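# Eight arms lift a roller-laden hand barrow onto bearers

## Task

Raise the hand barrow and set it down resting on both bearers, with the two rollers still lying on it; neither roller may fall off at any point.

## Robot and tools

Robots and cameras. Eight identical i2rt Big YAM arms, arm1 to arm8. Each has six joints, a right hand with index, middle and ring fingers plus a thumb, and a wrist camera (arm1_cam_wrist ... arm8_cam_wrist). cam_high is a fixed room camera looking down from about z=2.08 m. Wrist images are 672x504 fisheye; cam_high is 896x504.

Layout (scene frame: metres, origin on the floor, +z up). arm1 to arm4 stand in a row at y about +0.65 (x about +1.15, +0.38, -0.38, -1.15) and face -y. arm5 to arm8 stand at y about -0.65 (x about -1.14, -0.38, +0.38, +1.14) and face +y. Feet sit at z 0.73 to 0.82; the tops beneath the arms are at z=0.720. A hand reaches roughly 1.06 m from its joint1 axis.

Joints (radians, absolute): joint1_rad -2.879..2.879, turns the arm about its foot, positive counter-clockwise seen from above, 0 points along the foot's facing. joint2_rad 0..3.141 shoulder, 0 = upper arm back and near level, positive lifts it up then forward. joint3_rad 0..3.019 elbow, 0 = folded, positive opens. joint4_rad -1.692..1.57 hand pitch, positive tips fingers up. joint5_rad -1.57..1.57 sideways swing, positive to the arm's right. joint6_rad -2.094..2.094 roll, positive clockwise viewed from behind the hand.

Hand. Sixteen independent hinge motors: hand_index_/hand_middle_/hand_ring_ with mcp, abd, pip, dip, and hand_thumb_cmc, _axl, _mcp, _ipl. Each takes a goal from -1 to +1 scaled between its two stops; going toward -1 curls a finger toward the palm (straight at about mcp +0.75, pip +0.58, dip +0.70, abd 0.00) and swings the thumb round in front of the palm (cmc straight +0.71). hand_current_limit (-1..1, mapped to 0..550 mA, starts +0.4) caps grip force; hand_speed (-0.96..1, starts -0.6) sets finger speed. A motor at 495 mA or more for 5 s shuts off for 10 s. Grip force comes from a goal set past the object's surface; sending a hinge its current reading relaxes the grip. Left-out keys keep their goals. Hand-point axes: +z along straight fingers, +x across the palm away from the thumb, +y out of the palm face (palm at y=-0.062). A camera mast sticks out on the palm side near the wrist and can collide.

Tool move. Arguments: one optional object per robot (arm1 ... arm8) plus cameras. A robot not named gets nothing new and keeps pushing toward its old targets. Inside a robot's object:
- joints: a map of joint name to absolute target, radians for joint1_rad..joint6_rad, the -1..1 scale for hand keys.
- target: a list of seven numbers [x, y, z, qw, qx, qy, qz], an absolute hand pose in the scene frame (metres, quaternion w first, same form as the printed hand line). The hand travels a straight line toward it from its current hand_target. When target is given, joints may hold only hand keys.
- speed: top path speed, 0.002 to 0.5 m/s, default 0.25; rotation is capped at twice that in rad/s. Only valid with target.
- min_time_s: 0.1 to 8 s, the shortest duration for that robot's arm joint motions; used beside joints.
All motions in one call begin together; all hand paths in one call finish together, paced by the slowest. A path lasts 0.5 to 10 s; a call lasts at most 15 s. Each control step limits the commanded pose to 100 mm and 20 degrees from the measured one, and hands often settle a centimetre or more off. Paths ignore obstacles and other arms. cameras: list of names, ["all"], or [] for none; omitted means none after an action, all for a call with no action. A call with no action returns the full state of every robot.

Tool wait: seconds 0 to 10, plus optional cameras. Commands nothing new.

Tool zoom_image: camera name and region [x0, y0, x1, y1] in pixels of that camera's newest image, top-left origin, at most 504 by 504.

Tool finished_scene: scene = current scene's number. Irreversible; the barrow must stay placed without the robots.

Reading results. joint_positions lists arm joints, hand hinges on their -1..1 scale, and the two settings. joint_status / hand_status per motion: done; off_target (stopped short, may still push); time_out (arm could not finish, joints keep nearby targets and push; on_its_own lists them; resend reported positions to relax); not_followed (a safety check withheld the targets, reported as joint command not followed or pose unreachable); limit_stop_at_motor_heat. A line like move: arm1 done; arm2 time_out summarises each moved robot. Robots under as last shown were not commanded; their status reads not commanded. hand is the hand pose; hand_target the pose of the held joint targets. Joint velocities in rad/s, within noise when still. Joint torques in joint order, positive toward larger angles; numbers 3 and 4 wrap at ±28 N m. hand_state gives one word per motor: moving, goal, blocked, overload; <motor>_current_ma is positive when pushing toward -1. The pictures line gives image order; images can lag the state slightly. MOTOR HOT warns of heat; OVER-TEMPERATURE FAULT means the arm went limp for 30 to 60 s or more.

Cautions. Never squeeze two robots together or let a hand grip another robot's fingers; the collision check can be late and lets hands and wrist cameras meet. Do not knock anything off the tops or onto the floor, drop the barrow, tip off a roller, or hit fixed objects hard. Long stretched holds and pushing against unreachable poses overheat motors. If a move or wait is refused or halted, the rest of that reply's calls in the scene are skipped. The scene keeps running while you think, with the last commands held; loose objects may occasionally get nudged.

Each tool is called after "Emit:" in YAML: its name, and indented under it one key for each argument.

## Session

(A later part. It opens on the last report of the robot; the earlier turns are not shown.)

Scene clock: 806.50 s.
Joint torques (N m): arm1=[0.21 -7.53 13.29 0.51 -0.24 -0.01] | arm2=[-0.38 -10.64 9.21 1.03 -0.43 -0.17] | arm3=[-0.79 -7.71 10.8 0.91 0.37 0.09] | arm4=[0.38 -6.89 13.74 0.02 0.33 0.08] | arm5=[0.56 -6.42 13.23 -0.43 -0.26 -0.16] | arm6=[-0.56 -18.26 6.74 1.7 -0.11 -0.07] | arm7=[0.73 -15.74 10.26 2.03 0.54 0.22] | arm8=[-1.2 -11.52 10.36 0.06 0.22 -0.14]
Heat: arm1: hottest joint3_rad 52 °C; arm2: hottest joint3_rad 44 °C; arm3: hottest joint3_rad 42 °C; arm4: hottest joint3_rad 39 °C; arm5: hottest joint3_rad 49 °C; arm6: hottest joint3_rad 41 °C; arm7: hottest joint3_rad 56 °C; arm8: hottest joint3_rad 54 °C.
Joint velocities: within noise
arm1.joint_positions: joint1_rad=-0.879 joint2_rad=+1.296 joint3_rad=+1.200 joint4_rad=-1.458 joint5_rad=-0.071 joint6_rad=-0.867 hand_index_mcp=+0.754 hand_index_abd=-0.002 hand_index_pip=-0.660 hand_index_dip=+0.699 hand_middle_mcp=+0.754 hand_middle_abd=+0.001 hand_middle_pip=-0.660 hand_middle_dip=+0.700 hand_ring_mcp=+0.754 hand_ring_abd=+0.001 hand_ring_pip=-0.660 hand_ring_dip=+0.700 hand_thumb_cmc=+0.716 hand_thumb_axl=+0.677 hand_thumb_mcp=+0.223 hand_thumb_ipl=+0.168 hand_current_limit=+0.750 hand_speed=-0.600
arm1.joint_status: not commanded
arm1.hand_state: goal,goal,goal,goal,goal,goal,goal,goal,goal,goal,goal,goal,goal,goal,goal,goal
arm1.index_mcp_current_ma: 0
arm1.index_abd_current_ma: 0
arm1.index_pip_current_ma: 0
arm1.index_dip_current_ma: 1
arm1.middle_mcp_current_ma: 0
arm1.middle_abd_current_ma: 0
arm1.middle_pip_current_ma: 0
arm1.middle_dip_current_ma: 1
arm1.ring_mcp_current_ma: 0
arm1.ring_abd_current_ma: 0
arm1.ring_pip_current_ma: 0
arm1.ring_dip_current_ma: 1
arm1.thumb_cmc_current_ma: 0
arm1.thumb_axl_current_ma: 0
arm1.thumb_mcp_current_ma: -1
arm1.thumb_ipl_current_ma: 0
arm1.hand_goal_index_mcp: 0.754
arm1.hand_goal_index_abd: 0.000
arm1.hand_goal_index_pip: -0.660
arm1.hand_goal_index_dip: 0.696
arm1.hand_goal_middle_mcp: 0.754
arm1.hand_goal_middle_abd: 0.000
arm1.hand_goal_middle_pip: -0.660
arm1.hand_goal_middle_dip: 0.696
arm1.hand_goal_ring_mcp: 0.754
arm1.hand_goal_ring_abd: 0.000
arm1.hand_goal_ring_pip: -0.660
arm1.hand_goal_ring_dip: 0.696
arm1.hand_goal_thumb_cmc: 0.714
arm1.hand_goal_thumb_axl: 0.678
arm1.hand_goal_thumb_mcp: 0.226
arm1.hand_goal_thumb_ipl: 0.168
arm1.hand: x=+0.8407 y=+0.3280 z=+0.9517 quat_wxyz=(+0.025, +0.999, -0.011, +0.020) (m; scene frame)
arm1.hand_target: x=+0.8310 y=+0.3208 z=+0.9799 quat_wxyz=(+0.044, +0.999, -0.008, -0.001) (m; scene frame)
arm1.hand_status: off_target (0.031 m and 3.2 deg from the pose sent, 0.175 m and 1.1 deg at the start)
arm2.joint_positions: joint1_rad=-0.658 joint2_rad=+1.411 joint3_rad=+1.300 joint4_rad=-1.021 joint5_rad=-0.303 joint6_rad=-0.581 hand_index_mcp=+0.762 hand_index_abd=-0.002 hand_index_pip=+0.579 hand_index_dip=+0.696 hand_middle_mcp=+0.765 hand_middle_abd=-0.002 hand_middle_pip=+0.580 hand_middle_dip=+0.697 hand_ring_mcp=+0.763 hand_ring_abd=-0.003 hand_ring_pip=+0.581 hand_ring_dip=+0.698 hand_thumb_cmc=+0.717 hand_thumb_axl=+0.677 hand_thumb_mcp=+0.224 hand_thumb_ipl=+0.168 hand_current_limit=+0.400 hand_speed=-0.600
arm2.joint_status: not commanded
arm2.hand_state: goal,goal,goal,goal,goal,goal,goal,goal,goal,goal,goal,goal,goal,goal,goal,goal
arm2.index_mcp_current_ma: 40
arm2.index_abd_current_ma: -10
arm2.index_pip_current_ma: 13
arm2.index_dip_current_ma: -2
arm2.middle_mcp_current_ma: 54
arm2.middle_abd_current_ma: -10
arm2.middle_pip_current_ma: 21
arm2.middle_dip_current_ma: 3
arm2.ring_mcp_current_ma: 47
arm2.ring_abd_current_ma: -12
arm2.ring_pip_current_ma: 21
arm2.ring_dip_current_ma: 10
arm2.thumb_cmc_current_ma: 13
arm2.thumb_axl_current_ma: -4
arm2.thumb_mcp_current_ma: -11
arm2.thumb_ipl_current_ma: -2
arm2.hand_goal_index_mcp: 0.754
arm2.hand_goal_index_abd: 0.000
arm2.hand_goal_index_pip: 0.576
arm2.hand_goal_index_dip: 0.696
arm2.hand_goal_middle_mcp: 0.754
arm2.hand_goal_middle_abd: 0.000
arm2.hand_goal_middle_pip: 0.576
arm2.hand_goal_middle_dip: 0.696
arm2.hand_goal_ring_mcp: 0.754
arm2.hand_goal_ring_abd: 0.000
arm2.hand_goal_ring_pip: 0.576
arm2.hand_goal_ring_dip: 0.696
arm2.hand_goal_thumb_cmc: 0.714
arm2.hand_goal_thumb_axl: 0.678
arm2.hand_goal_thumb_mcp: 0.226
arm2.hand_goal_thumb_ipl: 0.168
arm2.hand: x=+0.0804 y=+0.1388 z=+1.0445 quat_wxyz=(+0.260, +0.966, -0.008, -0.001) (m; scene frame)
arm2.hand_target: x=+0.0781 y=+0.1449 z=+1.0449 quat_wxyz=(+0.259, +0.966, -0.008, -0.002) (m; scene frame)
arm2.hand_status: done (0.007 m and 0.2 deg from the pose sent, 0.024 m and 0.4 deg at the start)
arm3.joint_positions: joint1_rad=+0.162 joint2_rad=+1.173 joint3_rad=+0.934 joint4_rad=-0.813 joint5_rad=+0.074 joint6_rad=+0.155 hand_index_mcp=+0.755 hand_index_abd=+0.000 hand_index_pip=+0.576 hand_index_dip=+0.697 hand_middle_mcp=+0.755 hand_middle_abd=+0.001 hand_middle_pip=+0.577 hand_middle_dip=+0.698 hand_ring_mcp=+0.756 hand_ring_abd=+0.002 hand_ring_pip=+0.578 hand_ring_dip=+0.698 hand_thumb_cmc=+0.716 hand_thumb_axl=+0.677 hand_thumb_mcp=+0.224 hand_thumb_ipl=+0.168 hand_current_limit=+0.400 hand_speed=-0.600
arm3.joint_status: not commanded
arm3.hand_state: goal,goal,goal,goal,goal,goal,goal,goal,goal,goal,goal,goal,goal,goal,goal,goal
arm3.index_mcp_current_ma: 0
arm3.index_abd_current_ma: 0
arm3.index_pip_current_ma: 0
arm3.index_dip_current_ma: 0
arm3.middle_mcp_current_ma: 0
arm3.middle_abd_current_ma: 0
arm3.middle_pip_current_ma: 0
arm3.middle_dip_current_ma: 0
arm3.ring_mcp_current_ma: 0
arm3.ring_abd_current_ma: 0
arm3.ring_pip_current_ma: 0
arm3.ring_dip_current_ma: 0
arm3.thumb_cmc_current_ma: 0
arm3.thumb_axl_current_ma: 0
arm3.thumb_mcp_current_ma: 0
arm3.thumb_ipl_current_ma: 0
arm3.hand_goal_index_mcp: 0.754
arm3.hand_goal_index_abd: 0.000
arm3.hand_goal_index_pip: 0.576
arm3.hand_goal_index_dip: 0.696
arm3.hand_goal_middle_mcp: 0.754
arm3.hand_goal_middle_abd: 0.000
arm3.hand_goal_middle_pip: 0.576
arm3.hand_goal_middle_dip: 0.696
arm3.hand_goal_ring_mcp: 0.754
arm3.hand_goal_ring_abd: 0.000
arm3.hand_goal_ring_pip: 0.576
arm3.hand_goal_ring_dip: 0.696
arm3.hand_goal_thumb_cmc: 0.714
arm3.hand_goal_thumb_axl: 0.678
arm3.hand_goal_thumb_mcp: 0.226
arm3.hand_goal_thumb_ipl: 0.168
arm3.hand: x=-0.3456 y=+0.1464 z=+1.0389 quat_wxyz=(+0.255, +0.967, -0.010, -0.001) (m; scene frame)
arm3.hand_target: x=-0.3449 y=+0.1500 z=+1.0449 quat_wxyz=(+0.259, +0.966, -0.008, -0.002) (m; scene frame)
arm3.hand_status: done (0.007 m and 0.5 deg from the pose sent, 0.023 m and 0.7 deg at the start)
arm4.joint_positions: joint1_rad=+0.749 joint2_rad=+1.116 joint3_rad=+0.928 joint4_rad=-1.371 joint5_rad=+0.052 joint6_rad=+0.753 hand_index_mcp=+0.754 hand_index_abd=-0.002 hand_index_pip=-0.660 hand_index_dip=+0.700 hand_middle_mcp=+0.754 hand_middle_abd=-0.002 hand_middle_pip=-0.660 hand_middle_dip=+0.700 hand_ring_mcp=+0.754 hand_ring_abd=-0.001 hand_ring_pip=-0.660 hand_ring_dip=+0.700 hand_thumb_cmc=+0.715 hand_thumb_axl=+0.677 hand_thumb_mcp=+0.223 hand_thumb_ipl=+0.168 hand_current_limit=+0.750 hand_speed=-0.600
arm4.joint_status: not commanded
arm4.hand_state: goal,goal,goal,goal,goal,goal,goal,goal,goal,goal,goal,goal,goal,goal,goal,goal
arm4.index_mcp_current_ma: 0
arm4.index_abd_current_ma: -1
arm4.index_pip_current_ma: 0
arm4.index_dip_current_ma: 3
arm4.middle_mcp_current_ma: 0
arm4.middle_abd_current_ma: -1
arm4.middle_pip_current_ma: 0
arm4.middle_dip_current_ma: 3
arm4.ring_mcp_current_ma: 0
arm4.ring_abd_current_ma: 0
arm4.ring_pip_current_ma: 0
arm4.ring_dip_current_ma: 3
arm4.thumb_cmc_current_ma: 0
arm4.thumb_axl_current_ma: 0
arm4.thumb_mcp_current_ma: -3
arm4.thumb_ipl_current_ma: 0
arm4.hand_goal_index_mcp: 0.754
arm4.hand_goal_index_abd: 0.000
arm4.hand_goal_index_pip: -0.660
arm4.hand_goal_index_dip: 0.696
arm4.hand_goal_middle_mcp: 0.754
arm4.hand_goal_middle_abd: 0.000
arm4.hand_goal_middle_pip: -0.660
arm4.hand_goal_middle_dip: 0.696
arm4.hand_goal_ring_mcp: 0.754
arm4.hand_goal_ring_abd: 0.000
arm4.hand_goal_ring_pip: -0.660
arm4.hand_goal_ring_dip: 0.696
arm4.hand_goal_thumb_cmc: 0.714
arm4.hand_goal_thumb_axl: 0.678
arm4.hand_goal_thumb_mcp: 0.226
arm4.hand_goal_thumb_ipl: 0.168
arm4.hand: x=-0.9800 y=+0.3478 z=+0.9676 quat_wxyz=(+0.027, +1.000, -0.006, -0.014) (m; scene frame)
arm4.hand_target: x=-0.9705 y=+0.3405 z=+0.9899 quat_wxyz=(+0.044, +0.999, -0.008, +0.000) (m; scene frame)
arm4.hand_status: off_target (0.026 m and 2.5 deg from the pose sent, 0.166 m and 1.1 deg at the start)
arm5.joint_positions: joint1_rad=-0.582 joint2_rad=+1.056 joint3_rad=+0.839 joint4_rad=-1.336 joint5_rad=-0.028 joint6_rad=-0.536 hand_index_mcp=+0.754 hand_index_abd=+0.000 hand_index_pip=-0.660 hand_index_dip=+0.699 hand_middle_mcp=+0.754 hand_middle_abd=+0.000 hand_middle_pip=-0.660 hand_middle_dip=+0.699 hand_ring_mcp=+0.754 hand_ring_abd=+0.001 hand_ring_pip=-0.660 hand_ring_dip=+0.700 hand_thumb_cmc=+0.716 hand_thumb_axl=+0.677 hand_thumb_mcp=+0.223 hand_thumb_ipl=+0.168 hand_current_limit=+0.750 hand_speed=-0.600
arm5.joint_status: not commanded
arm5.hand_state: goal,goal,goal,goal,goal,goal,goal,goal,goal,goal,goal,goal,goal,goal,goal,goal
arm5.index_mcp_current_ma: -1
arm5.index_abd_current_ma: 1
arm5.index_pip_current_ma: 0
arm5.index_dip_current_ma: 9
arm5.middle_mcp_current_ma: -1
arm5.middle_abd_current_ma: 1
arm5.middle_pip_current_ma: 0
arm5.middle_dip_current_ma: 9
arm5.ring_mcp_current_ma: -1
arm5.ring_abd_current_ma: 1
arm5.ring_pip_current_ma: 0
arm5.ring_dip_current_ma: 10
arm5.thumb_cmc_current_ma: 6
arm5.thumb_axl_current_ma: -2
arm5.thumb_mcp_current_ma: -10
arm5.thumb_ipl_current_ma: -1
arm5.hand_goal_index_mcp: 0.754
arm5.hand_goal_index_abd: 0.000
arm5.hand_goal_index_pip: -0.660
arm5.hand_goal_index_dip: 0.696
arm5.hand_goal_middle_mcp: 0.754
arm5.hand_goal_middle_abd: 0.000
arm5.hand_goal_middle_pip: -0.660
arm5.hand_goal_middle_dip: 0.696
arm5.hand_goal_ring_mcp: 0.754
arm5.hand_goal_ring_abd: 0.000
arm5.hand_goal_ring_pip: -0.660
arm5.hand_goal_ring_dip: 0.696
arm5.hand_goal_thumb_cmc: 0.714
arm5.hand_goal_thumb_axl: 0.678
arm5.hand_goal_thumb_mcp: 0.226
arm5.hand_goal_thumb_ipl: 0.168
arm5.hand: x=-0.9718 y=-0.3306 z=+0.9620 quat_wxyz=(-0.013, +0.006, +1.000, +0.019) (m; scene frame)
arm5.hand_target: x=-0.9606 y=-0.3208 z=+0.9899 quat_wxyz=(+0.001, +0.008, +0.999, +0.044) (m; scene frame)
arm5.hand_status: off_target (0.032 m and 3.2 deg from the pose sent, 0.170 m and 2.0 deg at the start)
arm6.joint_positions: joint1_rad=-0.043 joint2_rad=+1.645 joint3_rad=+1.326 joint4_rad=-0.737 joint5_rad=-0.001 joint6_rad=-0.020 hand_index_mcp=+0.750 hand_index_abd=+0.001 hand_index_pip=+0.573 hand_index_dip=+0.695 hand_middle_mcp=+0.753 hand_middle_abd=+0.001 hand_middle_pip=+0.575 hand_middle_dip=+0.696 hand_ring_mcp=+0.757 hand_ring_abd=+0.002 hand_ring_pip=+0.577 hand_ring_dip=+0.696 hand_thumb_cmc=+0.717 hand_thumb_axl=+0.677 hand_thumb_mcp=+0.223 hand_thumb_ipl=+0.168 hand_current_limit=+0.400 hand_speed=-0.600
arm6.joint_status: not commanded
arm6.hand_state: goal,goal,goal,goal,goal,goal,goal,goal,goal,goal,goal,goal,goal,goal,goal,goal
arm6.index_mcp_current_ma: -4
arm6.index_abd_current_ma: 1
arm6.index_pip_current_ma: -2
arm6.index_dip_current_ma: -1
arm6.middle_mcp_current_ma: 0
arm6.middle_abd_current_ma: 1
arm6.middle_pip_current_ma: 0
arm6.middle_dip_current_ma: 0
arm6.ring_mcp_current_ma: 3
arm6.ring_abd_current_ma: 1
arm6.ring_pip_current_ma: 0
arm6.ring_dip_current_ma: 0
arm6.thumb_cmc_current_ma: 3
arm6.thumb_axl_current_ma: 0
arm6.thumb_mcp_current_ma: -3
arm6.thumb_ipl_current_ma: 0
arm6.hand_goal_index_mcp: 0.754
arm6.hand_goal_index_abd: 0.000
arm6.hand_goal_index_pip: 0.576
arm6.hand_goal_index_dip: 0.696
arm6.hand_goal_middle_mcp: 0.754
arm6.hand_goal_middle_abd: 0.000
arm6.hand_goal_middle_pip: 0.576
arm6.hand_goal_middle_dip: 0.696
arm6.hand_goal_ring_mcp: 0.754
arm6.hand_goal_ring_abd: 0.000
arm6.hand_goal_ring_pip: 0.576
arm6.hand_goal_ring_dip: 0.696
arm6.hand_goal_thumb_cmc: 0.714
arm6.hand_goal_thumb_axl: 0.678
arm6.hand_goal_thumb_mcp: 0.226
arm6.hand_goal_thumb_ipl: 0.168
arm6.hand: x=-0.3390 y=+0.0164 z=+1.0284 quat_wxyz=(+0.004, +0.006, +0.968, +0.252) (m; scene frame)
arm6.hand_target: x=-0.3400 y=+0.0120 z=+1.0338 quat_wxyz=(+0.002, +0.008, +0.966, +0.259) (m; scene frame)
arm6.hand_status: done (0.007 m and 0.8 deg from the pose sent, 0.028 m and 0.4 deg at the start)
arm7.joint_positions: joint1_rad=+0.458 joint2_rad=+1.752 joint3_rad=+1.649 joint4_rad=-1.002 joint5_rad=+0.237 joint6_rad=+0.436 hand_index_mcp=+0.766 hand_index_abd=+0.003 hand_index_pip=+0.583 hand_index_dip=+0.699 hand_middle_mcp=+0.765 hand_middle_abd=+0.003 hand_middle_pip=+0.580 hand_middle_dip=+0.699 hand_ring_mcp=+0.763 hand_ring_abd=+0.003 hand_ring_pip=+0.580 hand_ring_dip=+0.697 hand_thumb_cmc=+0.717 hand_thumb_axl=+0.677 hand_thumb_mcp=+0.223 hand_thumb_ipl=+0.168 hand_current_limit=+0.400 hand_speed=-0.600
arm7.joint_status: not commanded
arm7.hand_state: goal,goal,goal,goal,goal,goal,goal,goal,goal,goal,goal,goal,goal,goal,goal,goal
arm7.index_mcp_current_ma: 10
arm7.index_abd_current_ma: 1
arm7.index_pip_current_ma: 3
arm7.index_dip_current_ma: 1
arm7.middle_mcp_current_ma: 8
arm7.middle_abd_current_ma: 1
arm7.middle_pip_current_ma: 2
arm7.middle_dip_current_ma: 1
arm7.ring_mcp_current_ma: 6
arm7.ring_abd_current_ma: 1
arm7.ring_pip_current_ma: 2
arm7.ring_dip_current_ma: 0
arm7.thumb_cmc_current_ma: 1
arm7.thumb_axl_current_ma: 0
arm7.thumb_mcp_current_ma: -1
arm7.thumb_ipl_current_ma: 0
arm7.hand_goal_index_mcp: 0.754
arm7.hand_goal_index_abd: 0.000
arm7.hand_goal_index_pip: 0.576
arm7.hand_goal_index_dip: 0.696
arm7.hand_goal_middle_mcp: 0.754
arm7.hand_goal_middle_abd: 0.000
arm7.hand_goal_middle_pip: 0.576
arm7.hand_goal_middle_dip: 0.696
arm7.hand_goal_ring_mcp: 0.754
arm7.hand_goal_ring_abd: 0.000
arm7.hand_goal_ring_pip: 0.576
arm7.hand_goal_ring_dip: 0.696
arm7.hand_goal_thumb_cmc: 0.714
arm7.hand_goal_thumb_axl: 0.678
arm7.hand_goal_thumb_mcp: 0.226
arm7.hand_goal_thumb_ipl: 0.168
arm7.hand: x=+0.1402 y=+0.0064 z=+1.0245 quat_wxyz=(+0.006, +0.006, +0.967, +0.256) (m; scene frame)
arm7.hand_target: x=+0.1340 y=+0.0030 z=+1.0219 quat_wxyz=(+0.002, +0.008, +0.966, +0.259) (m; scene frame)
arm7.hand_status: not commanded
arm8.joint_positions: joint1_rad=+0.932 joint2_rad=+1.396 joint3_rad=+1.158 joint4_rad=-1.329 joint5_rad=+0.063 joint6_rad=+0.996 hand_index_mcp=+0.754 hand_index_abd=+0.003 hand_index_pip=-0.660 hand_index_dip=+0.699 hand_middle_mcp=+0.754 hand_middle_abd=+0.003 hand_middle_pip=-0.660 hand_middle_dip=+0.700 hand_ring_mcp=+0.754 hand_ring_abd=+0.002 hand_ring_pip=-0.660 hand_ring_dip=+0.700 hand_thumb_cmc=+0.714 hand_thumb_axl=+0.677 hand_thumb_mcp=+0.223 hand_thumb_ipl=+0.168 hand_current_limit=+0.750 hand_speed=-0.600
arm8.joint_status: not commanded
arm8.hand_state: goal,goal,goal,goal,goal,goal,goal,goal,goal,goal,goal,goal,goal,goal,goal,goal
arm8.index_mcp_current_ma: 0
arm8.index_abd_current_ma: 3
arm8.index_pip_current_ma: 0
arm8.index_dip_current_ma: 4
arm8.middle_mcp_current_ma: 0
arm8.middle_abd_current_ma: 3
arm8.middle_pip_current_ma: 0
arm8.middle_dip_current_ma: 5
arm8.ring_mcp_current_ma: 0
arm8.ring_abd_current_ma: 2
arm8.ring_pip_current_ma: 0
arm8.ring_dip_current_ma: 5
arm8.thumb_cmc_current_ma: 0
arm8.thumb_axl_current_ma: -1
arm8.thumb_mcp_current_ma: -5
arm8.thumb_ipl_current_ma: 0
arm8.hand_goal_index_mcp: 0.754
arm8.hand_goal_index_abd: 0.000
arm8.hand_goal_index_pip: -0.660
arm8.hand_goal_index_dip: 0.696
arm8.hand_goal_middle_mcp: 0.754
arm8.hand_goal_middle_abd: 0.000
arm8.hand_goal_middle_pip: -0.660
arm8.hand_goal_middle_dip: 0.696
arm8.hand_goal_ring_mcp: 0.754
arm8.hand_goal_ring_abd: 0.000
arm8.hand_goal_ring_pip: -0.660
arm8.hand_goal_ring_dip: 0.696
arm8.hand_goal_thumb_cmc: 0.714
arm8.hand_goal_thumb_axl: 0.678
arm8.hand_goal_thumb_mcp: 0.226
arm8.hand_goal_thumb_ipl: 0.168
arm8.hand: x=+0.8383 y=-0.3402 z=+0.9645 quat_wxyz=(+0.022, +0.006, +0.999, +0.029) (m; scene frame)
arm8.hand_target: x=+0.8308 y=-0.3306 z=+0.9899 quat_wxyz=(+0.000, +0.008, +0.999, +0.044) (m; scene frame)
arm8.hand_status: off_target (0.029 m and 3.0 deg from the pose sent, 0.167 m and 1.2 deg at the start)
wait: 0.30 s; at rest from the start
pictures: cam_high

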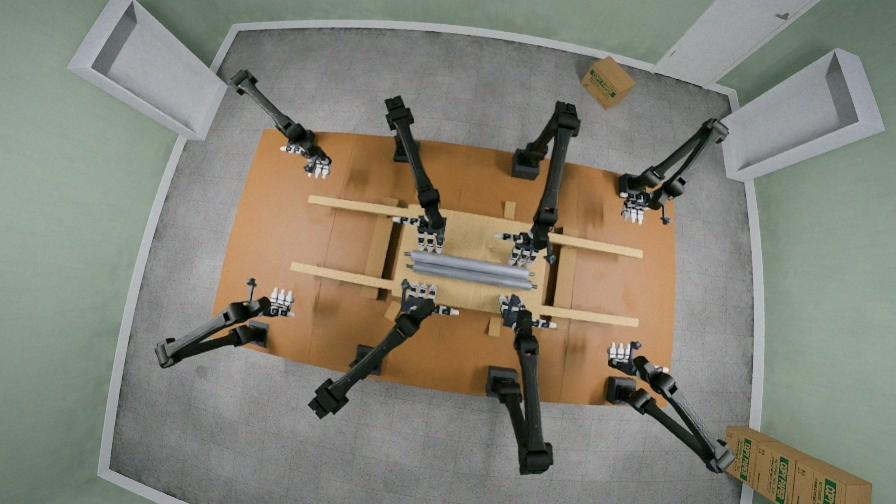

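Emit:
move:
  arm6: {"target":[-0.34,-0.012,1.034,0.0021,0.0077,0.9659,0.2588],"speed":0.03}
  arm7: {"target":[0.134,-0.020,1.024,0.0021,0.0077,0.9659,0.2588],"speed":0.03}
  cameras: ["cam_high"]

Emit:
zoom_image:
  camera: "cam_high"
  region: [380, 200, 570, 330]

Emit:
wait:
  seconds: 1.0
  cameras: ["cam_high"]

Emit:
zoom_image:
  camera: "cam_high"
  region: [380, 200, 570, 330]

Scene clock: 829.23 s.
Joint torques (N m): arm1=[0.21 -7.47 13.26 0.34 -0.25 0.01] | arm2=[-0.21 -11.16 9.07 1.18 -0.44 -0.25] | arm3=[-0.73 -7.77 10.77 0.91 0.37 0.08] | arm4=[0.15 -6.83 13.74 -0.02 0.34 0.06] | arm5=[0.5 -6.53 13.26 -0.42 -0.26 -0.16] | arm6=[-0.62 -17.14 6.75 1.76 -0.11 -0.08] | arm7=[0.79 -15.21 10.14 2 0.62 0.24] | arm8=[-1.32 -11.4 10.4 0.09 0.2 -0.13]
Heat: arm1: hottest joint3_rad 55 °C; arm2: hottest joint3_rad 43 °C; arm3: hottest joint3_rad 42 °C; arm4: hottest joint3_rad 41 °C; arm5: hottest joint3_rad 50 °C; arm6: hottest joint3_rad 40 °C; arm7: hottest joint3_rad 55 °C; arm8: hottest joint3_rad 54 °C.
move: arm6 done; arm7 done
Joint velocities: within noise
arm1, arm2, arm3, arm4, arm5, arm8: as last shown
arm6.joint_positions: joint1_rad=-0.043 joint2_rad=+1.586 joint3_rad=+1.253 joint4_rad=-0.725 joint5_rad=-0.002 joint6_rad=-0.020 hand_index_mcp=+0.750 hand_index_abd=+0.001 hand_index_pip=+0.573 hand_index_dip=+0.695 hand_middle_mcp=+0.753 hand_middle_abd=+0.001 hand_middle_pip=+0.575 hand_middle_dip=+0.696 hand_ring_mcp=+0.757 hand_ring_abd=+0.002 hand_ring_pip=+0.577 hand_ring_dip=+0.696 hand_thumb_cmc=+0.717 hand_thumb_axl=+0.677 hand_thumb_mcp=+0.223 hand_thumb_ipl=+0.168 hand_current_limit=+0.400 hand_speed=-0.600
arm6.joint_status: not commanded
arm6.hand_state: goal,goal,goal,goal,goal,goal,goal,goal,goal,goal,goal,goal,goal,goal,goal,goal
arm6.index_mcp_current_ma: -5
arm6.index_abd_current_ma: 1
arm6.index_pip_current_ma: -3
arm6.index_dip_current_ma: -1
arm6.middle_mcp_current_ma: 0
arm6.middle_abd_current_ma: 1
arm6.middle_pip_current_ma: 0
arm6.middle_dip_current_ma: 0
arm6.ring_mcp_current_ma: 3
arm6.ring_abd_current_ma: 1
arm6.ring_pip_current_ma: 0
arm6.ring_dip_current_ma: 0
arm6.thumb_cmc_current_ma: 3
arm6.thumb_axl_current_ma: 0
arm6.thumb_mcp_current_ma: -3
arm6.thumb_ipl_current_ma: 0
arm6.hand_goal_index_mcp: 0.754
arm6.hand_goal_index_abd: 0.000
arm6.hand_goal_index_pip: 0.576
arm6.hand_goal_index_dip: 0.696
arm6.hand_goal_middle_mcp: 0.754
arm6.hand_goal_middle_abd: 0.000
arm6.hand_goal_middle_pip: 0.576
arm6.hand_goal_middle_dip: 0.696
arm6.hand_goal_ring_mcp: 0.754
arm6.hand_goal_ring_abd: 0.000
arm6.hand_goal_ring_pip: 0.576
arm6.hand_goal_ring_dip: 0.696
arm6.hand_goal_thumb_cmc: 0.714
arm6.hand_goal_thumb_axl: 0.678
arm6.hand_goal_thumb_mcp: 0.226
arm6.hand_goal_thumb_ipl: 0.168
arm6.hand: x=-0.3399 y=-0.0079 z=+1.0283 quat_wxyz=(+0.003, +0.006, +0.968, +0.251) (m; scene frame)
arm6.hand_target: x=-0.3400 y=-0.0119 z=+1.0340 quat_wxyz=(+0.002, +0.008, +0.966, +0.259) (m; scene frame)
arm6.hand_status: done (0.007 m and 0.9 deg from the pose sent, 0.029 m and 0.8 deg at the start)
arm7.joint_positions: joint1_rad=+0.477 joint2_rad=+1.703 joint3_rad=+1.585 joint4_rad=-0.994 joint5_rad=+0.244 joint6_rad=+0.452 hand_index_mcp=+0.763 hand_index_abd=+0.003 hand_index_pip=+0.581 hand_index_dip=+0.699 hand_middle_mcp=+0.764 hand_middle_abd=+0.003 hand_middle_pip=+0.580 hand_middle_dip=+0.699 hand_ring_mcp=+0.763 hand_ring_abd=+0.003 hand_ring_pip=+0.580 hand_ring_dip=+0.697 hand_thumb_cmc=+0.717 hand_thumb_axl=+0.677 hand_thumb_mcp=+0.223 hand_thumb_ipl=+0.168 hand_current_limit=+0.400 hand_speed=-0.600
arm7.joint_status: not commanded
arm7.hand_state: goal,goal,goal,goal,goal,goal,goal,goal,goal,goal,goal,goal,goal,goal,goal,goal
arm7.index_mcp_current_ma: 6
arm7.index_abd_current_ma: 1
arm7.index_pip_current_ma: 2
arm7.index_dip_current_ma: 1
arm7.middle_mcp_current_ma: 8
arm7.middle_abd_current_ma: 1
arm7.middle_pip_current_ma: 2
arm7.middle_dip_current_ma: 1
arm7.ring_mcp_current_ma: 6
arm7.ring_abd_current_ma: 1
arm7.ring_pip_current_ma: 2
arm7.ring_dip_current_ma: 0
arm7.thumb_cmc_current_ma: 1
arm7.thumb_axl_current_ma: 0
arm7.thumb_mcp_current_ma: -1
arm7.thumb_ipl_current_ma: 0
arm7.hand_goal_index_mcp: 0.754
arm7.hand_goal_index_abd: 0.000
arm7.hand_goal_index_pip: 0.576
arm7.hand_goal_index_dip: 0.696
arm7.hand_goal_middle_mcp: 0.754
arm7.hand_goal_middle_abd: 0.000
arm7.hand_goal_middle_pip: 0.576
arm7.hand_goal_middle_dip: 0.696
arm7.hand_goal_ring_mcp: 0.754
arm7.hand_goal_ring_abd: 0.000
arm7.hand_goal_ring_pip: 0.576
arm7.hand_goal_ring_dip: 0.696
arm7.hand_goal_thumb_cmc: 0.714
arm7.hand_goal_thumb_axl: 0.678
arm7.hand_goal_thumb_mcp: 0.226
arm7.hand_goal_thumb_ipl: 0.168
arm7.hand: x=+0.1390 y=-0.0156 z=+1.0242 quat_wxyz=(+0.006, +0.005, +0.967, +0.255) (m; scene frame)
arm7.hand_target: x=+0.1341 y=-0.0199 z=+1.0239 quat_wxyz=(+0.002, +0.008, +0.966, +0.259) (m; scene frame)
arm7.hand_status: done (0.007 m and 0.7 deg from the pose sent, 0.027 m and 0.5 deg at the start)
pictures: cam_high

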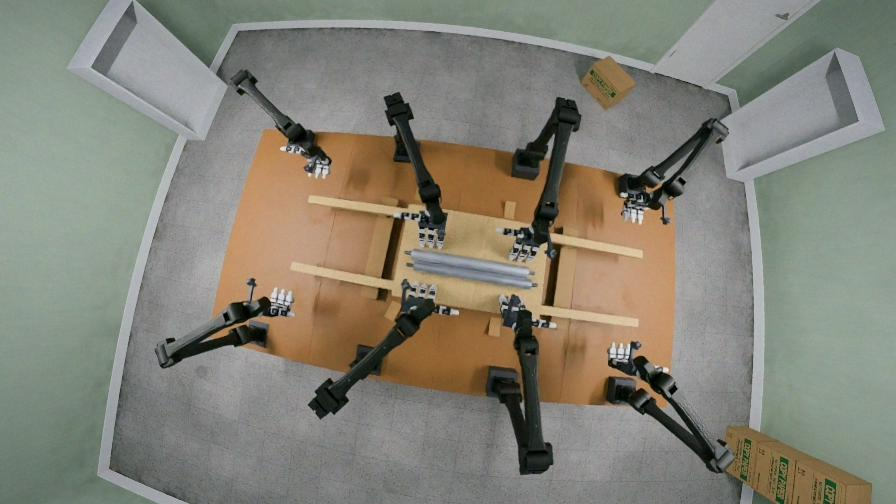

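Scaled by 2.653 from the camera's 896x504 image, which has a finer 1280x720 frame.

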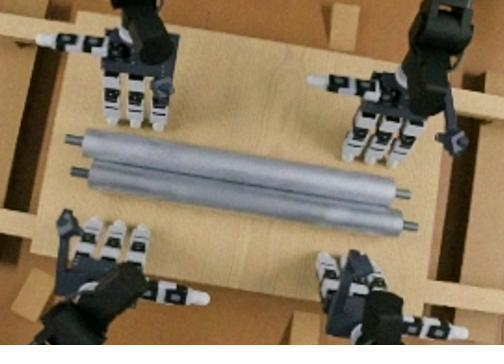

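Scene clock: 830.23 s.
Joint torques (N m): arm1=[0.21 -7.41 13.24 0.31 -0.24 0.03] | arm2=[0.15 -11.11 9.22 1.01 -0.42 -0.22] | arm3=[-0.67 -7.71 10.81 0.92 0.36 0.08] | arm4=[0.32 -6.77 13.76 0.01 0.34 0.08] | arm5=[0.56 -6.53 13.27 -0.4 -0.25 -0.15] | arm6=[-0.62 -17.2 6.74 1.74 -0.12 -0.08] | arm7=[0.85 -15.27 10.19 2 0.63 0.24] | arm8=[-1.08 -11.69 10.43 0.05 0.22 -0.15]
Heat: arm1: hottest joint3_rad 56 °C; arm2: hottest joint3_rad 43 °C; arm3: hottest joint3_rad 42 °C; arm4: hottest joint3_rad 41 °C; arm5: hottest joint3_rad 50 °C; arm6: hottest joint3_rad 40 °C; arm7: hottest joint3_rad 54 °C; arm8: hottest joint3_rad 54 °C.
Joint velocities: within noise
arm1.joint_positions: joint1_rad=-0.879 joint2_rad=+1.296 joint3_rad=+1.200 joint4_rad=-1.458 joint5_rad=-0.071 joint6_rad=-0.867 hand_index_mcp=+0.754 hand_index_abd=-0.002 hand_index_pip=-0.660 hand_index_dip=+0.699 hand_middle_mcp=+0.754 hand_middle_abd=+0.001 hand_middle_pip=-0.660 hand_middle_dip=+0.700 hand_ring_mcp=+0.754 hand_ring_abd=+0.001 hand_ring_pip=-0.660 hand_ring_dip=+0.700 hand_thumb_cmc=+0.716 hand_thumb_axl=+0.677 hand_thumb_mcp=+0.223 hand_thumb_ipl=+0.168 hand_current_limit=+0.750 hand_speed=-0.600
arm1.joint_status: not commanded
arm1.hand_state: goal,goal,goal,goal,goal,goal,goal,goal,goal,goal,goal,goal,goal,goal,goal,goal
arm1.index_mcp_current_ma: 0
arm1.index_abd_current_ma: 0
arm1.index_pip_current_ma: 0
arm1.index_dip_current_ma: 1
arm1.middle_mcp_current_ma: 0
arm1.middle_abd_current_ma: 0
arm1.middle_pip_current_ma: 0
arm1.middle_dip_current_ma: 1
arm1.ring_mcp_current_ma: 0
arm1.ring_abd_current_ma: 0
arm1.ring_pip_current_ma: 0
arm1.ring_dip_current_ma: 1
arm1.thumb_cmc_current_ma: 0
arm1.thumb_axl_current_ma: 0
arm1.thumb_mcp_current_ma: -1
arm1.thumb_ipl_current_ma: 0
arm1.hand_goal_index_mcp: 0.754
arm1.hand_goal_index_abd: 0.000
arm1.hand_goal_index_pip: -0.660
arm1.hand_goal_index_dip: 0.696
arm1.hand_goal_middle_mcp: 0.754
arm1.hand_goal_middle_abd: 0.000
arm1.hand_goal_middle_pip: -0.660
arm1.hand_goal_middle_dip: 0.696
arm1.hand_goal_ring_mcp: 0.754
arm1.hand_goal_ring_abd: 0.000
arm1.hand_goal_ring_pip: -0.660
arm1.hand_goal_ring_dip: 0.696
arm1.hand_goal_thumb_cmc: 0.714
arm1.hand_goal_thumb_axl: 0.678
arm1.hand_goal_thumb_mcp: 0.226
arm1.hand_goal_thumb_ipl: 0.168
arm1.hand: x=+0.8407 y=+0.3280 z=+0.9517 quat_wxyz=(+0.025, +0.999, -0.011, +0.020) (m; scene frame)
arm1.hand_target: x=+0.8310 y=+0.3208 z=+0.9799 quat_wxyz=(+0.044, +0.999, -0.008, -0.001) (m; scene frame)
arm1.hand_status: not commanded
arm2.joint_positions: joint1_rad=-0.658 joint2_rad=+1.411 joint3_rad=+1.300 joint4_rad=-1.021 joint5_rad=-0.303 joint6_rad=-0.581 hand_index_mcp=+0.762 hand_index_abd=-0.002 hand_index_pip=+0.579 hand_index_dip=+0.696 hand_middle_mcp=+0.765 hand_middle_abd=-0.002 hand_middle_pip=+0.580 hand_middle_dip=+0.697 hand_ring_mcp=+0.763 hand_ring_abd=-0.003 hand_ring_pip=+0.581 hand_ring_dip=+0.698 hand_thumb_cmc=+0.717 hand_thumb_axl=+0.677 hand_thumb_mcp=+0.224 hand_thumb_ipl=+0.168 hand_current_limit=+0.400 hand_speed=-0.600
arm2.joint_status: not commanded
arm2.hand_state: goal,goal,goal,goal,goal,goal,goal,goal,goal,goal,goal,goal,goal,goal,goal,goal
arm2.index_mcp_current_ma: 40
arm2.index_abd_current_ma: -10
arm2.index_pip_current_ma: 13
arm2.index_dip_current_ma: -2
arm2.middle_mcp_current_ma: 54
arm2.middle_abd_current_ma: -10
arm2.middle_pip_current_ma: 21
arm2.middle_dip_current_ma: 3
arm2.ring_mcp_current_ma: 47
arm2.ring_abd_current_ma: -12
arm2.ring_pip_current_ma: 21
arm2.ring_dip_current_ma: 10
arm2.thumb_cmc_current_ma: 13
arm2.thumb_axl_current_ma: -4
arm2.thumb_mcp_current_ma: -11
arm2.thumb_ipl_current_ma: -2
arm2.hand_goal_index_mcp: 0.754
arm2.hand_goal_index_abd: 0.000
arm2.hand_goal_index_pip: 0.576
arm2.hand_goal_index_dip: 0.696
arm2.hand_goal_middle_mcp: 0.754
arm2.hand_goal_middle_abd: 0.000
arm2.hand_goal_middle_pip: 0.576
arm2.hand_goal_middle_dip: 0.696
arm2.hand_goal_ring_mcp: 0.754
arm2.hand_goal_ring_abd: 0.000
arm2.hand_goal_ring_pip: 0.576
arm2.hand_goal_ring_dip: 0.696
arm2.hand_goal_thumb_cmc: 0.714
arm2.hand_goal_thumb_axl: 0.678
arm2.hand_goal_thumb_mcp: 0.226
arm2.hand_goal_thumb_ipl: 0.168
arm2.hand: x=+0.0804 y=+0.1388 z=+1.0445 quat_wxyz=(+0.260, +0.966, -0.008, -0.001) (m; scene frame)
arm2.hand_target: x=+0.0781 y=+0.1449 z=+1.0449 quat_wxyz=(+0.259, +0.966, -0.008, -0.002) (m; scene frame)
arm2.hand_status: not commanded
arm3.joint_positions: joint1_rad=+0.162 joint2_rad=+1.173 joint3_rad=+0.934 joint4_rad=-0.813 joint5_rad=+0.074 joint6_rad=+0.155 hand_index_mcp=+0.755 hand_index_abd=+0.000 hand_index_pip=+0.576 hand_index_dip=+0.697 hand_middle_mcp=+0.755 hand_middle_abd=+0.001 hand_middle_pip=+0.577 hand_middle_dip=+0.698 hand_ring_mcp=+0.756 hand_ring_abd=+0.002 hand_ring_pip=+0.578 hand_ring_dip=+0.698 hand_thumb_cmc=+0.716 hand_thumb_axl=+0.677 hand_thumb_mcp=+0.224 hand_thumb_ipl=+0.168 hand_current_limit=+0.400 hand_speed=-0.600
arm3.joint_status: not commanded
arm3.hand_state: goal,goal,goal,goal,goal,goal,goal,goal,goal,goal,goal,goal,goal,goal,goal,goal
arm3.index_mcp_current_ma: 0
arm3.index_abd_current_ma: 0
arm3.index_pip_current_ma: 0
arm3.index_dip_current_ma: 0
arm3.middle_mcp_current_ma: 0
arm3.middle_abd_current_ma: 0
arm3.middle_pip_current_ma: 0
arm3.middle_dip_current_ma: 0
arm3.ring_mcp_current_ma: 0
arm3.ring_abd_current_ma: 0
arm3.ring_pip_current_ma: 0
arm3.ring_dip_current_ma: 0
arm3.thumb_cmc_current_ma: 0
arm3.thumb_axl_current_ma: 0
arm3.thumb_mcp_current_ma: 0
arm3.thumb_ipl_current_ma: 0
arm3.hand_goal_index_mcp: 0.754
arm3.hand_goal_index_abd: 0.000
arm3.hand_goal_index_pip: 0.576
arm3.hand_goal_index_dip: 0.696
arm3.hand_goal_middle_mcp: 0.754
arm3.hand_goal_middle_abd: 0.000
arm3.hand_goal_middle_pip: 0.576
arm3.hand_goal_middle_dip: 0.696
arm3.hand_goal_ring_mcp: 0.754
arm3.hand_goal_ring_abd: 0.000
arm3.hand_goal_ring_pip: 0.576
arm3.hand_goal_ring_dip: 0.696
arm3.hand_goal_thumb_cmc: 0.714
arm3.hand_goal_thumb_axl: 0.678
arm3.hand_goal_thumb_mcp: 0.226
arm3.hand_goal_thumb_ipl: 0.168
arm3.hand: x=-0.3456 y=+0.1464 z=+1.0389 quat_wxyz=(+0.255, +0.967, -0.010, -0.001) (m; scene frame)
arm3.hand_target: x=-0.3449 y=+0.1500 z=+1.0449 quat_wxyz=(+0.259, +0.966, -0.008, -0.002) (m; scene frame)
arm3.hand_status: not commanded
arm4.joint_positions: joint1_rad=+0.749 joint2_rad=+1.116 joint3_rad=+0.928 joint4_rad=-1.371 joint5_rad=+0.052 joint6_rad=+0.753 hand_index_mcp=+0.754 hand_index_abd=-0.002 hand_index_pip=-0.660 hand_index_dip=+0.700 hand_middle_mcp=+0.754 hand_middle_abd=-0.002 hand_middle_pip=-0.660 hand_middle_dip=+0.700 hand_ring_mcp=+0.754 hand_ring_abd=-0.001 hand_ring_pip=-0.660 hand_ring_dip=+0.700 hand_thumb_cmc=+0.715 hand_thumb_axl=+0.677 hand_thumb_mcp=+0.223 hand_thumb_ipl=+0.168 hand_current_limit=+0.750 hand_speed=-0.600
arm4.joint_status: not commanded
arm4.hand_state: goal,goal,goal,goal,goal,goal,goal,goal,goal,goal,goal,goal,goal,goal,goal,goal
arm4.index_mcp_current_ma: 0
arm4.index_abd_current_ma: -1
arm4.index_pip_current_ma: 0
arm4.index_dip_current_ma: 3
arm4.middle_mcp_current_ma: 0
arm4.middle_abd_current_ma: -1
arm4.middle_pip_current_ma: 0
arm4.middle_dip_current_ma: 3
arm4.ring_mcp_current_ma: 0
arm4.ring_abd_current_ma: 0
arm4.ring_pip_current_ma: 0
arm4.ring_dip_current_ma: 3
arm4.thumb_cmc_current_ma: 0
arm4.thumb_axl_current_ma: 0
arm4.thumb_mcp_current_ma: -3
arm4.thumb_ipl_current_ma: 0
arm4.hand_goal_index_mcp: 0.754
arm4.hand_goal_index_abd: 0.000
arm4.hand_goal_index_pip: -0.660
arm4.hand_goal_index_dip: 0.696
arm4.hand_goal_middle_mcp: 0.754
arm4.hand_goal_middle_abd: 0.000
arm4.hand_goal_middle_pip: -0.660
arm4.hand_goal_middle_dip: 0.696
arm4.hand_goal_ring_mcp: 0.754
arm4.hand_goal_ring_abd: 0.000
arm4.hand_goal_ring_pip: -0.660
arm4.hand_goal_ring_dip: 0.696
arm4.hand_goal_thumb_cmc: 0.714
arm4.hand_goal_thumb_axl: 0.678
arm4.hand_goal_thumb_mcp: 0.226
arm4.hand_goal_thumb_ipl: 0.168
arm4.hand: x=-0.9800 y=+0.3478 z=+0.9676 quat_wxyz=(+0.027, +1.000, -0.006, -0.014) (m; scene frame)
arm4.hand_target: x=-0.9705 y=+0.3405 z=+0.9899 quat_wxyz=(+0.044, +0.999, -0.008, +0.000) (m; scene frame)
arm4.hand_status: not commanded
arm5.joint_positions: joint1_rad=-0.582 joint2_rad=+1.056 joint3_rad=+0.839 joint4_rad=-1.336 joint5_rad=-0.028 joint6_rad=-0.536 hand_index_mcp=+0.754 hand_index_abd=+0.000 hand_index_pip=-0.660 hand_index_dip=+0.699 hand_middle_mcp=+0.754 hand_middle_abd=+0.000 hand_middle_pip=-0.660 hand_middle_dip=+0.699 hand_ring_mcp=+0.754 hand_ring_abd=+0.001 hand_ring_pip=-0.660 hand_ring_dip=+0.700 hand_thumb_cmc=+0.716 hand_thumb_axl=+0.677 hand_thumb_mcp=+0.223 hand_thumb_ipl=+0.168 hand_current_limit=+0.750 hand_speed=-0.600
arm5.joint_status: not commanded
arm5.hand_state: goal,goal,goal,goal,goal,goal,goal,goal,goal,goal,goal,goal,goal,goal,goal,goal
arm5.index_mcp_current_ma: -1
arm5.index_abd_current_ma: 1
arm5.index_pip_current_ma: 0
arm5.index_dip_current_ma: 9
arm5.middle_mcp_current_ma: -1
arm5.middle_abd_current_ma: 1
arm5.middle_pip_current_ma: 0
arm5.middle_dip_current_ma: 9
arm5.ring_mcp_current_ma: -1
arm5.ring_abd_current_ma: 1
arm5.ring_pip_current_ma: 0
arm5.ring_dip_current_ma: 10
arm5.thumb_cmc_current_ma: 6
arm5.thumb_axl_current_ma: -2
arm5.thumb_mcp_current_ma: -10
arm5.thumb_ipl_current_ma: -1
arm5.hand_goal_index_mcp: 0.754
arm5.hand_goal_index_abd: 0.000
arm5.hand_goal_index_pip: -0.660
arm5.hand_goal_index_dip: 0.696
arm5.hand_goal_middle_mcp: 0.754
arm5.hand_goal_middle_abd: 0.000
arm5.hand_goal_middle_pip: -0.660
arm5.hand_goal_middle_dip: 0.696
arm5.hand_goal_ring_mcp: 0.754
arm5.hand_goal_ring_abd: 0.000
arm5.hand_goal_ring_pip: -0.660
arm5.hand_goal_ring_dip: 0.696
arm5.hand_goal_thumb_cmc: 0.714
arm5.hand_goal_thumb_axl: 0.678
arm5.hand_goal_thumb_mcp: 0.226
arm5.hand_goal_thumb_ipl: 0.168
arm5.hand: x=-0.9718 y=-0.3306 z=+0.9620 quat_wxyz=(-0.013, +0.006, +1.000, +0.019) (m; scene frame)
arm5.hand_target: x=-0.9606 y=-0.3208 z=+0.9899 quat_wxyz=(+0.001, +0.008, +0.999, +0.044) (m; scene frame)
arm5.hand_status: not commanded
arm6.joint_positions: joint1_rad=-0.043 joint2_rad=+1.586 joint3_rad=+1.253 joint4_rad=-0.725 joint5_rad=-0.002 joint6_rad=-0.020 hand_index_mcp=+0.750 hand_index_abd=+0.001 hand_index_pip=+0.573 hand_index_dip=+0.695 hand_middle_mcp=+0.753 hand_middle_abd=+0.001 hand_middle_pip=+0.575 hand_middle_dip=+0.696 hand_ring_mcp=+0.757 hand_ring_abd=+0.002 hand_ring_pip=+0.577 hand_ring_dip=+0.696 hand_thumb_cmc=+0.717 hand_thumb_axl=+0.677 hand_thumb_mcp=+0.223 hand_thumb_ipl=+0.168 hand_current_limit=+0.400 hand_speed=-0.600
arm6.joint_status: not commanded
arm6.hand_state: goal,goal,goal,goal,goal,goal,goal,goal,goal,goal,goal,goal,goal,goal,goal,goal
arm6.index_mcp_current_ma: -5
arm6.index_abd_current_ma: 1
arm6.index_pip_current_ma: -3
arm6.index_dip_current_ma: -1
arm6.middle_mcp_current_ma: 0
arm6.middle_abd_current_ma: 1
arm6.middle_pip_current_ma: 0
arm6.middle_dip_current_ma: 0
arm6.ring_mcp_current_ma: 3
arm6.ring_abd_current_ma: 1
arm6.ring_pip_current_ma: 0
arm6.ring_dip_current_ma: 0
arm6.thumb_cmc_current_ma: 3
arm6.thumb_axl_current_ma: 0
arm6.thumb_mcp_current_ma: -3
arm6.thumb_ipl_current_ma: 0
arm6.hand_goal_index_mcp: 0.754
arm6.hand_goal_index_abd: 0.000
arm6.hand_goal_index_pip: 0.576
arm6.hand_goal_index_dip: 0.696
arm6.hand_goal_middle_mcp: 0.754
arm6.hand_goal_middle_abd: 0.000
arm6.hand_goal_middle_pip: 0.576
arm6.hand_goal_middle_dip: 0.696
arm6.hand_goal_ring_mcp: 0.754
arm6.hand_goal_ring_abd: 0.000
arm6.hand_goal_ring_pip: 0.576
arm6.hand_goal_ring_dip: 0.696
arm6.hand_goal_thumb_cmc: 0.714
arm6.hand_goal_thumb_axl: 0.678
arm6.hand_goal_thumb_mcp: 0.226
arm6.hand_goal_thumb_ipl: 0.168
arm6.hand: x=-0.3399 y=-0.0079 z=+1.0283 quat_wxyz=(+0.003, +0.006, +0.968, +0.251) (m; scene frame)
arm6.hand_target: x=-0.3400 y=-0.0119 z=+1.0340 quat_wxyz=(+0.002, +0.008, +0.966, +0.259) (m; scene frame)
arm6.hand_status: done (0.007 m and 0.9 deg from the pose sent, 0.029 m and 0.8 deg at the start)
arm7.joint_positions: joint1_rad=+0.477 joint2_rad=+1.703 joint3_rad=+1.584 joint4_rad=-0.994 joint5_rad=+0.244 joint6_rad=+0.453 hand_index_mcp=+0.765 hand_index_abd=+0.003 hand_index_pip=+0.582 hand_index_dip=+0.699 hand_middle_mcp=+0.764 hand_middle_abd=+0.003 hand_middle_pip=+0.580 hand_middle_dip=+0.699 hand_ring_mcp=+0.763 hand_ring_abd=+0.003 hand_ring_pip=+0.580 hand_ring_dip=+0.697 hand_thumb_cmc=+0.717 hand_thumb_axl=+0.677 hand_thumb_mcp=+0.223 hand_thumb_ipl=+0.168 hand_current_limit=+0.400 hand_speed=-0.600
arm7.joint_status: not commanded
arm7.hand_state: goal,goal,goal,goal,goal,goal,goal,goal,goal,goal,goal,goal,goal,goal,goal,goal
arm7.index_mcp_current_ma: 9
arm7.index_abd_current_ma: 1
arm7.index_pip_current_ma: 3
arm7.index_dip_current_ma: 1
arm7.middle_mcp_current_ma: 8
arm7.middle_abd_current_ma: 1
arm7.middle_pip_current_ma: 2
arm7.middle_dip_current_ma: 1
arm7.ring_mcp_current_ma: 6
arm7.ring_abd_current_ma: 1
arm7.ring_pip_current_ma: 2
arm7.ring_dip_current_ma: 0
arm7.thumb_cmc_current_ma: 1
arm7.thumb_axl_current_ma: 0
arm7.thumb_mcp_current_ma: -1
arm7.thumb_ipl_current_ma: 0
arm7.hand_goal_index_mcp: 0.754
arm7.hand_goal_index_abd: 0.000
arm7.hand_goal_index_pip: 0.576
arm7.hand_goal_index_dip: 0.696
arm7.hand_goal_middle_mcp: 0.754
arm7.hand_goal_middle_abd: 0.000
arm7.hand_goal_middle_pip: 0.576
arm7.hand_goal_middle_dip: 0.696
arm7.hand_goal_ring_mcp: 0.754
arm7.hand_goal_ring_abd: 0.000
arm7.hand_goal_ring_pip: 0.576
arm7.hand_goal_ring_dip: 0.696
arm7.hand_goal_thumb_cmc: 0.714
arm7.hand_goal_thumb_axl: 0.678
arm7.hand_goal_thumb_mcp: 0.226
arm7.hand_goal_thumb_ipl: 0.168
arm7.hand: x=+0.1393 y=-0.0158 z=+1.0236 quat_wxyz=(+0.006, +0.006, +0.967, +0.254) (m; scene frame)
arm7.hand_target: x=+0.1341 y=-0.0199 z=+1.0239 quat_wxyz=(+0.002, +0.008, +0.966, +0.259) (m; scene frame)
arm7.hand_status: done (0.007 m and 0.7 deg from the pose sent, 0.027 m and 0.5 deg at the start)
arm8.joint_positions: joint1_rad=+0.932 joint2_rad=+1.396 joint3_rad=+1.158 joint4_rad=-1.329 joint5_rad=+0.063 joint6_rad=+0.996 hand_index_mcp=+0.754 hand_index_abd=+0.003 hand_index_pip=-0.660 hand_index_dip=+0.699 hand_middle_mcp=+0.754 hand_middle_abd=+0.003 hand_middle_pip=-0.660 hand_middle_dip=+0.700 hand_ring_mcp=+0.754 hand_ring_abd=+0.002 hand_ring_pip=-0.660 hand_ring_dip=+0.700 hand_thumb_cmc=+0.714 hand_thumb_axl=+0.677 hand_thumb_mcp=+0.223 hand_thumb_ipl=+0.168 hand_current_limit=+0.750 hand_speed=-0.600
arm8.joint_status: not commanded
arm8.hand_state: goal,goal,goal,goal,goal,goal,goal,goal,goal,goal,goal,goal,goal,goal,goal,goal
arm8.index_mcp_current_ma: 0
arm8.index_abd_current_ma: 3
arm8.index_pip_current_ma: 0
arm8.index_dip_current_ma: 4
arm8.middle_mcp_current_ma: 0
arm8.middle_abd_current_ma: 3
arm8.middle_pip_current_ma: 0
arm8.middle_dip_current_ma: 5
arm8.ring_mcp_current_ma: 0
arm8.ring_abd_current_ma: 2
arm8.ring_pip_current_ma: 0
arm8.ring_dip_current_ma: 5
arm8.thumb_cmc_current_ma: 0
arm8.thumb_axl_current_ma: -1
arm8.thumb_mcp_current_ma: -5
arm8.thumb_ipl_current_ma: 0
arm8.hand_goal_index_mcp: 0.754
arm8.hand_goal_index_abd: 0.000
arm8.hand_goal_index_pip: -0.660
arm8.hand_goal_index_dip: 0.696
arm8.hand_goal_middle_mcp: 0.754
arm8.hand_goal_middle_abd: 0.000
arm8.hand_goal_middle_pip: -0.660
arm8.hand_goal_middle_dip: 0.696
arm8.hand_goal_ring_mcp: 0.754
arm8.hand_goal_ring_abd: 0.000
arm8.hand_goal_ring_pip: -0.660
arm8.hand_goal_ring_dip: 0.696
arm8.hand_goal_thumb_cmc: 0.714
arm8.hand_goal_thumb_axl: 0.678
arm8.hand_goal_thumb_mcp: 0.226
arm8.hand_goal_thumb_ipl: 0.168
arm8.hand: x=+0.8383 y=-0.3402 z=+0.9645 quat_wxyz=(+0.022, +0.006, +0.999, +0.029) (m; scene frame)
arm8.hand_target: x=+0.8308 y=-0.3306 z=+0.9899 quat_wxyz=(+0.000, +0.008, +0.999, +0.044) (m; scene frame)
arm8.hand_status: not commanded
wait: 1.00 s; at rest by 0.27 s
pictures: cam_high

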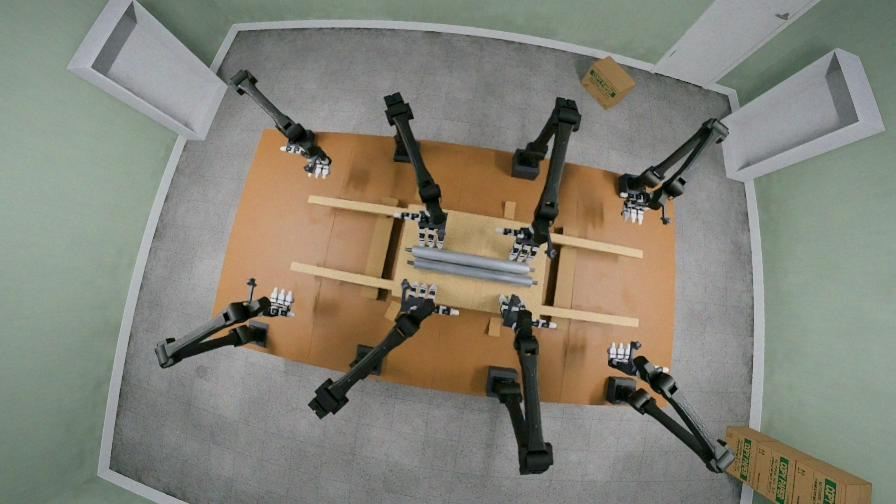

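Scaled by 2.653 from the camera's 896x504 image, which has a finer 1280x720 frame.

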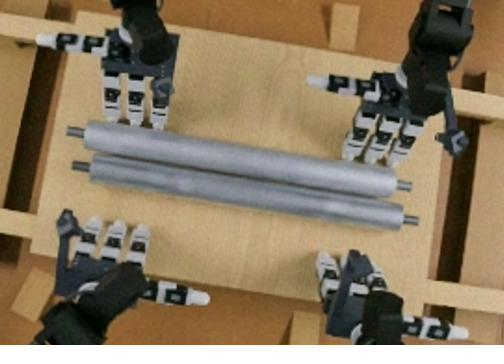

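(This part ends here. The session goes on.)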